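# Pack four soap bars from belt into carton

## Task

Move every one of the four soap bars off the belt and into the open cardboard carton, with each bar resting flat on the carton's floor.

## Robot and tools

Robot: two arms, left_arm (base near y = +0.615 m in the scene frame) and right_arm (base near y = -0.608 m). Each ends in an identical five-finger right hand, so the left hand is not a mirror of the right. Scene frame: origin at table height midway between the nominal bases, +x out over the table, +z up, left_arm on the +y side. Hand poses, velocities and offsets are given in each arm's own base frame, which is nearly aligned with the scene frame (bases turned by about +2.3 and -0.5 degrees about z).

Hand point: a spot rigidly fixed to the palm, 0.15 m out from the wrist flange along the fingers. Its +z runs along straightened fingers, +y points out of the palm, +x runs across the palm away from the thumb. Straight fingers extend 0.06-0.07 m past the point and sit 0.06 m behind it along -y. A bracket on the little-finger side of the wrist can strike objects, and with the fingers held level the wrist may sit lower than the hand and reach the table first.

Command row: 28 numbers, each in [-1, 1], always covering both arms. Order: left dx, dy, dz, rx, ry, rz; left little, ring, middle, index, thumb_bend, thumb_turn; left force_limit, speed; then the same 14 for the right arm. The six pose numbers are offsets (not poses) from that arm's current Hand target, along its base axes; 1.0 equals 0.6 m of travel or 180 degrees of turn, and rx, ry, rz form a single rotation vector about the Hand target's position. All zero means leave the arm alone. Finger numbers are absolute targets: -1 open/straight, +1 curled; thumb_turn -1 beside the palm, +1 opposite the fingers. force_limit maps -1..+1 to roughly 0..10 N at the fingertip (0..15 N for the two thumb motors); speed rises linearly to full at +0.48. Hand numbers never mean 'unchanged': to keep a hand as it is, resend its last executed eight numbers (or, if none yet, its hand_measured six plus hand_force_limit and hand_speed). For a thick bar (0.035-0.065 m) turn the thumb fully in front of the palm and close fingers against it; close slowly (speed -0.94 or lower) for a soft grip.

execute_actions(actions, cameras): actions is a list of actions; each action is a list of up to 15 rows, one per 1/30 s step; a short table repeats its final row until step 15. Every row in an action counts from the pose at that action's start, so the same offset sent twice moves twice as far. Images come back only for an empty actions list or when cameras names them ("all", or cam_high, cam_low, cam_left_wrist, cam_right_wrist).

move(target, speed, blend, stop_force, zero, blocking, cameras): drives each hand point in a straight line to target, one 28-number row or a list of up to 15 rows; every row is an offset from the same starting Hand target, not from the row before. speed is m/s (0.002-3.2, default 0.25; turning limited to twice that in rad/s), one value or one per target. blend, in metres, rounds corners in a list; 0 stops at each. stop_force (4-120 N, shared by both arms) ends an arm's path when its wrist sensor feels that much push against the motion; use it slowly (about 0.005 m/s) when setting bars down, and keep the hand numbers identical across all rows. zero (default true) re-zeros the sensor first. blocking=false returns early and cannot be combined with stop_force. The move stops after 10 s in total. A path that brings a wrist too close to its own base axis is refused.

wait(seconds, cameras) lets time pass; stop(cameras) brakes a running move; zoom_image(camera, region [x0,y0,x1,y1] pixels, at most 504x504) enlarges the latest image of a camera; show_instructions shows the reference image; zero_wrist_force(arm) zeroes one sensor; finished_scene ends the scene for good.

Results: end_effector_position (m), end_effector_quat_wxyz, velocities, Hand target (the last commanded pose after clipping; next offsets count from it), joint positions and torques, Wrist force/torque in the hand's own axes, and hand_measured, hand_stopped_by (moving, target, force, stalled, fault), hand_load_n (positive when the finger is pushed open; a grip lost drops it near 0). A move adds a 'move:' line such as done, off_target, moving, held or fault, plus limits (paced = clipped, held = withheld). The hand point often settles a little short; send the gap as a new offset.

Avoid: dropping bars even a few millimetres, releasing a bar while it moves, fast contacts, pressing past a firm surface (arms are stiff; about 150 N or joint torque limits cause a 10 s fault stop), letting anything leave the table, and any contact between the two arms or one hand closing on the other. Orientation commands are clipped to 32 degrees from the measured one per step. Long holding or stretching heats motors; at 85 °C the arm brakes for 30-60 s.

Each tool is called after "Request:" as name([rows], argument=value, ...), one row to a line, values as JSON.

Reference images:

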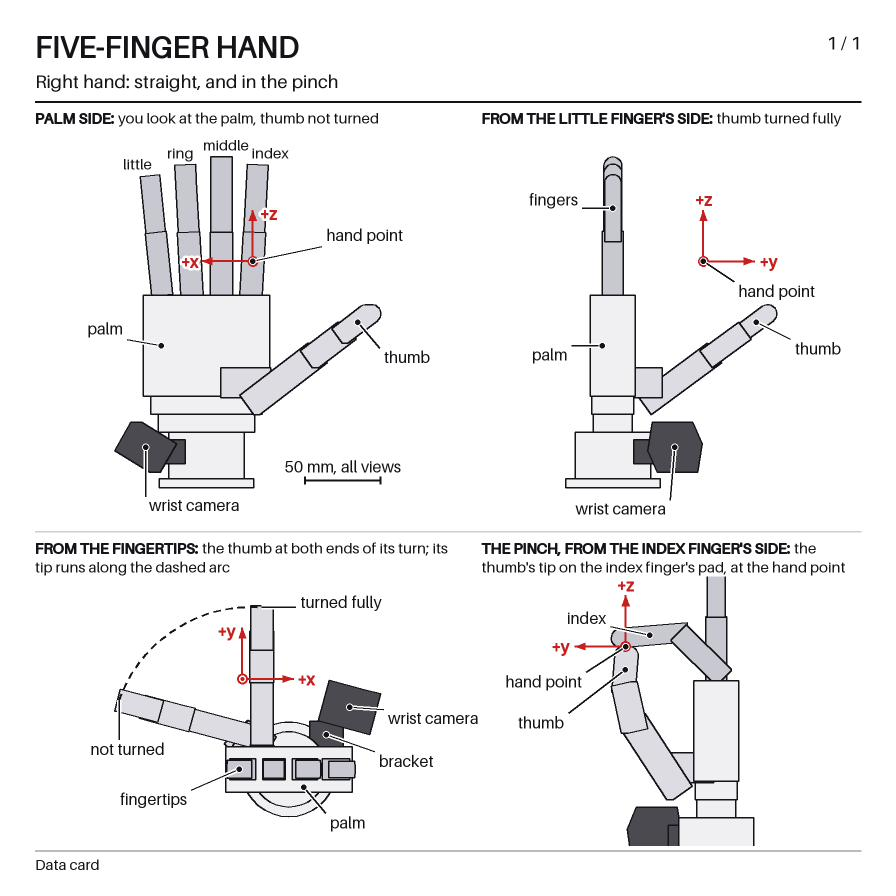

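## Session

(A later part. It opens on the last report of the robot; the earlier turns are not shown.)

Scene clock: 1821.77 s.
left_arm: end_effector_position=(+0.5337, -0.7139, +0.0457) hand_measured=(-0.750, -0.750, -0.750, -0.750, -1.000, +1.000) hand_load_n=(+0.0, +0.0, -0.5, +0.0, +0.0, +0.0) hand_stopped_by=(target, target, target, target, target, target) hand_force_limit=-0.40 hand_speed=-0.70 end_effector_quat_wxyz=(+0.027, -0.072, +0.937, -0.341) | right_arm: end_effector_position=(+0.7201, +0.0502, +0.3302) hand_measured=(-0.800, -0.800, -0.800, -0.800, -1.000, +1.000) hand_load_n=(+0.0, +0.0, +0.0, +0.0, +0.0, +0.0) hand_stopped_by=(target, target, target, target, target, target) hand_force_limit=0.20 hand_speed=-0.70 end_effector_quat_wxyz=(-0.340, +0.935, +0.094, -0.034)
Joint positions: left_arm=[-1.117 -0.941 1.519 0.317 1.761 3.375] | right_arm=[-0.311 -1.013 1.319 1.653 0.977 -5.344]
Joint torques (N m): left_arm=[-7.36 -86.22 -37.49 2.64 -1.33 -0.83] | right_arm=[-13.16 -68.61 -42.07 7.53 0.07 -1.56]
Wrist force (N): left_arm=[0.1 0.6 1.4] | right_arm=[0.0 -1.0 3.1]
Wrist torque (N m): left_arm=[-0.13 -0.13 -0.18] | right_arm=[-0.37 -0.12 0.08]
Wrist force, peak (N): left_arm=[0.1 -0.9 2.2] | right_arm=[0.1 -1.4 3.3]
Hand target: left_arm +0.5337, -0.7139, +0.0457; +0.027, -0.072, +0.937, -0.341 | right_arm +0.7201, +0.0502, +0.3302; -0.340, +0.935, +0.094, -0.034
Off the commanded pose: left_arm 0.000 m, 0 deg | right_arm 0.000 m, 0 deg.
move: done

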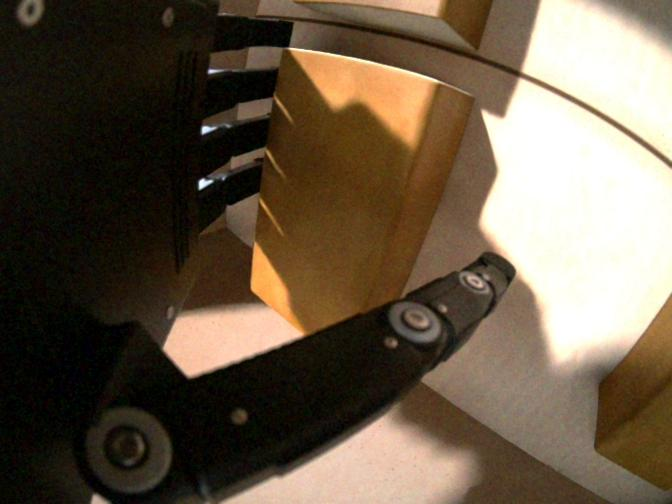

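Request:
move([
  [0,0,0.05,0,0,0,-0.75,-0.75,-0.75,-0.75,-1,1,-0.4,-0.7,0,0,0,0,0,0,-0.8,-0.8,-0.8,-0.8,-1,1,0.2,-0.7],
  [0,0,0.52,0,0,0,-0.75,-0.75,-0.75,-0.75,-1,1,-0.4,-0.7,0,0,0,0,0,0,-0.8,-0.8,-0.8,-0.8,-1,1,0.2,-0.7],
], cameras=["all"], speed=[0.04,0.2], blend=0.01)

Request:
zoom_image(camera="cam_left_wrist", region=[336, 0, 672, 252])

Request:
zoom_image(camera="cam_high", region=[410, 90, 640, 300])

Scene clock: 1831.93 s.
left_arm: end_effector_position=(+0.5337, -0.7138, +0.3577) hand_measured=(-0.750, -0.750, -0.750, -0.750, -1.000, +1.000) hand_load_n=(+0.0, +0.0, +0.0, +0.0, +0.0, +0.0) hand_stopped_by=(target, target, target, target, target, target) hand_force_limit=-0.40 hand_speed=-0.70 end_effector_quat_wxyz=(+0.027, -0.072, +0.937, -0.341) | right_arm: end_effector_position=(+0.7201, +0.0502, +0.3302) hand_measured=(-0.800, -0.800, -0.800, -0.800, -1.000, +1.000) hand_load_n=(+0.0, +0.0, +0.0, +0.0, -0.5, +0.0) hand_stopped_by=(target, target, target, target, target, target) hand_force_limit=0.20 hand_speed=-0.70 end_effector_quat_wxyz=(-0.340, +0.935, +0.094, -0.034)
Joint positions: left_arm=[-1.117 -1.113 1.209 0.798 1.76 3.375] | right_arm=[-0.311 -1.013 1.319 1.653 0.977 -5.344]
Joint torques (N m): left_arm=[5.48 -60.44 -47.57 5.54 2.42 2.15] | right_arm=[-12.74 -66.85 -42.56 7.24 -0.44 -1.77]
Wrist force (N): left_arm=[0.6 0.9 -0.2] | right_arm=[-0.4 -0.7 3.0]
Wrist torque (N m): left_arm=[0.12 -0.16 -0.13] | right_arm=[-0.32 -0.05 0.06]
Wrist force, peak (N): left_arm=[0.3 1.1 1.8] | right_arm=[0.3 -0.7 3.7]
Hand target: left_arm +0.5337, -0.7139, +0.3577; +0.027, -0.072, +0.937, -0.341 | right_arm +0.7201, +0.0502, +0.3302; -0.340, +0.935, +0.094, -0.034
Off the commanded pose: left_arm 0.000 m, 0 deg | right_arm 0.000 m, 0 deg.
move: done

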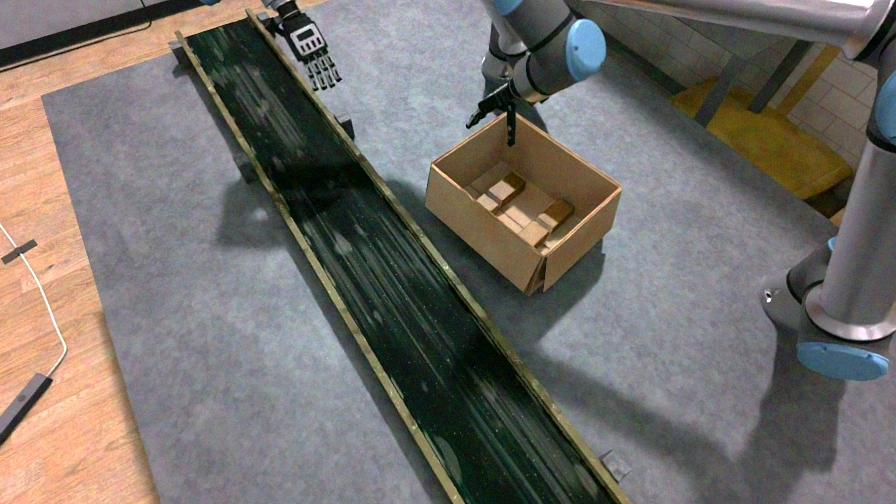

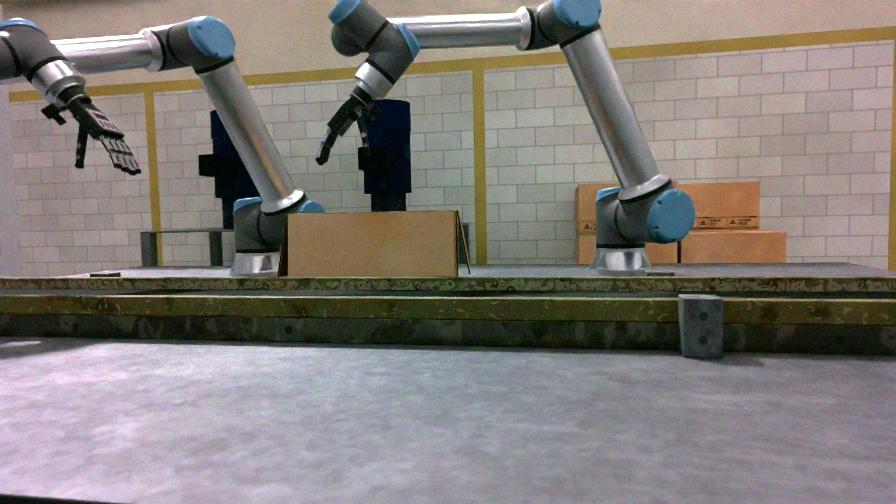

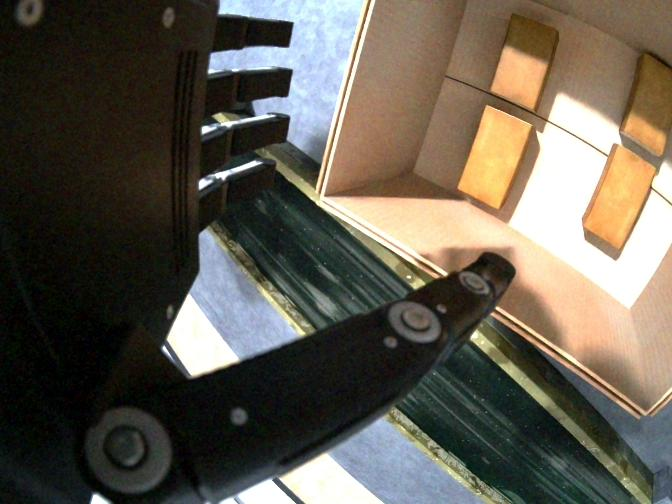

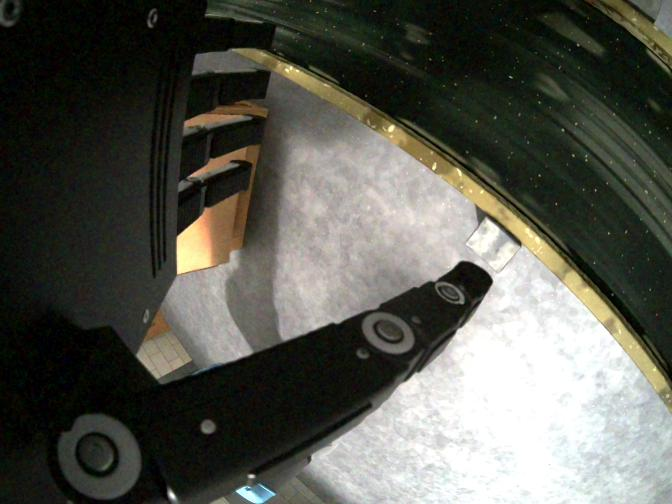

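Scaled by 1.500 from the camera's image (finer frame: 960x720).

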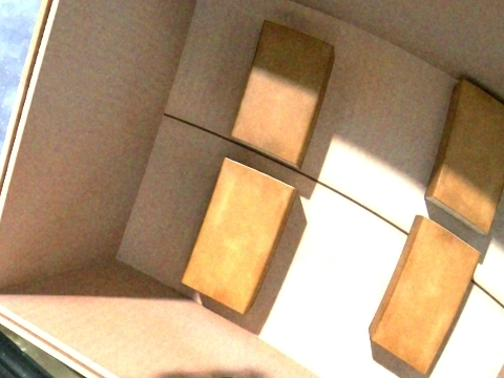

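Scaled by 2.191 from the camera's image (finer frame: 1280x720).

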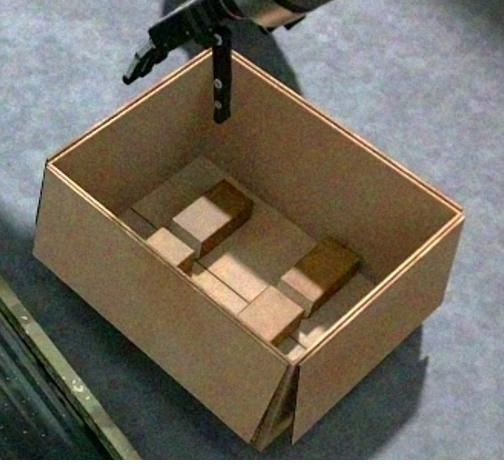

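Request:
zoom_image(camera="cam_left_wrist", region=[560, 40, 672, 260])

Scaled by 2.291 from the camera's image (finer frame: 960x720).

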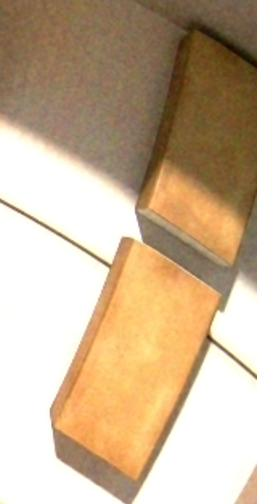

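Request:
finished_scene()

The scene is finished: the task was done.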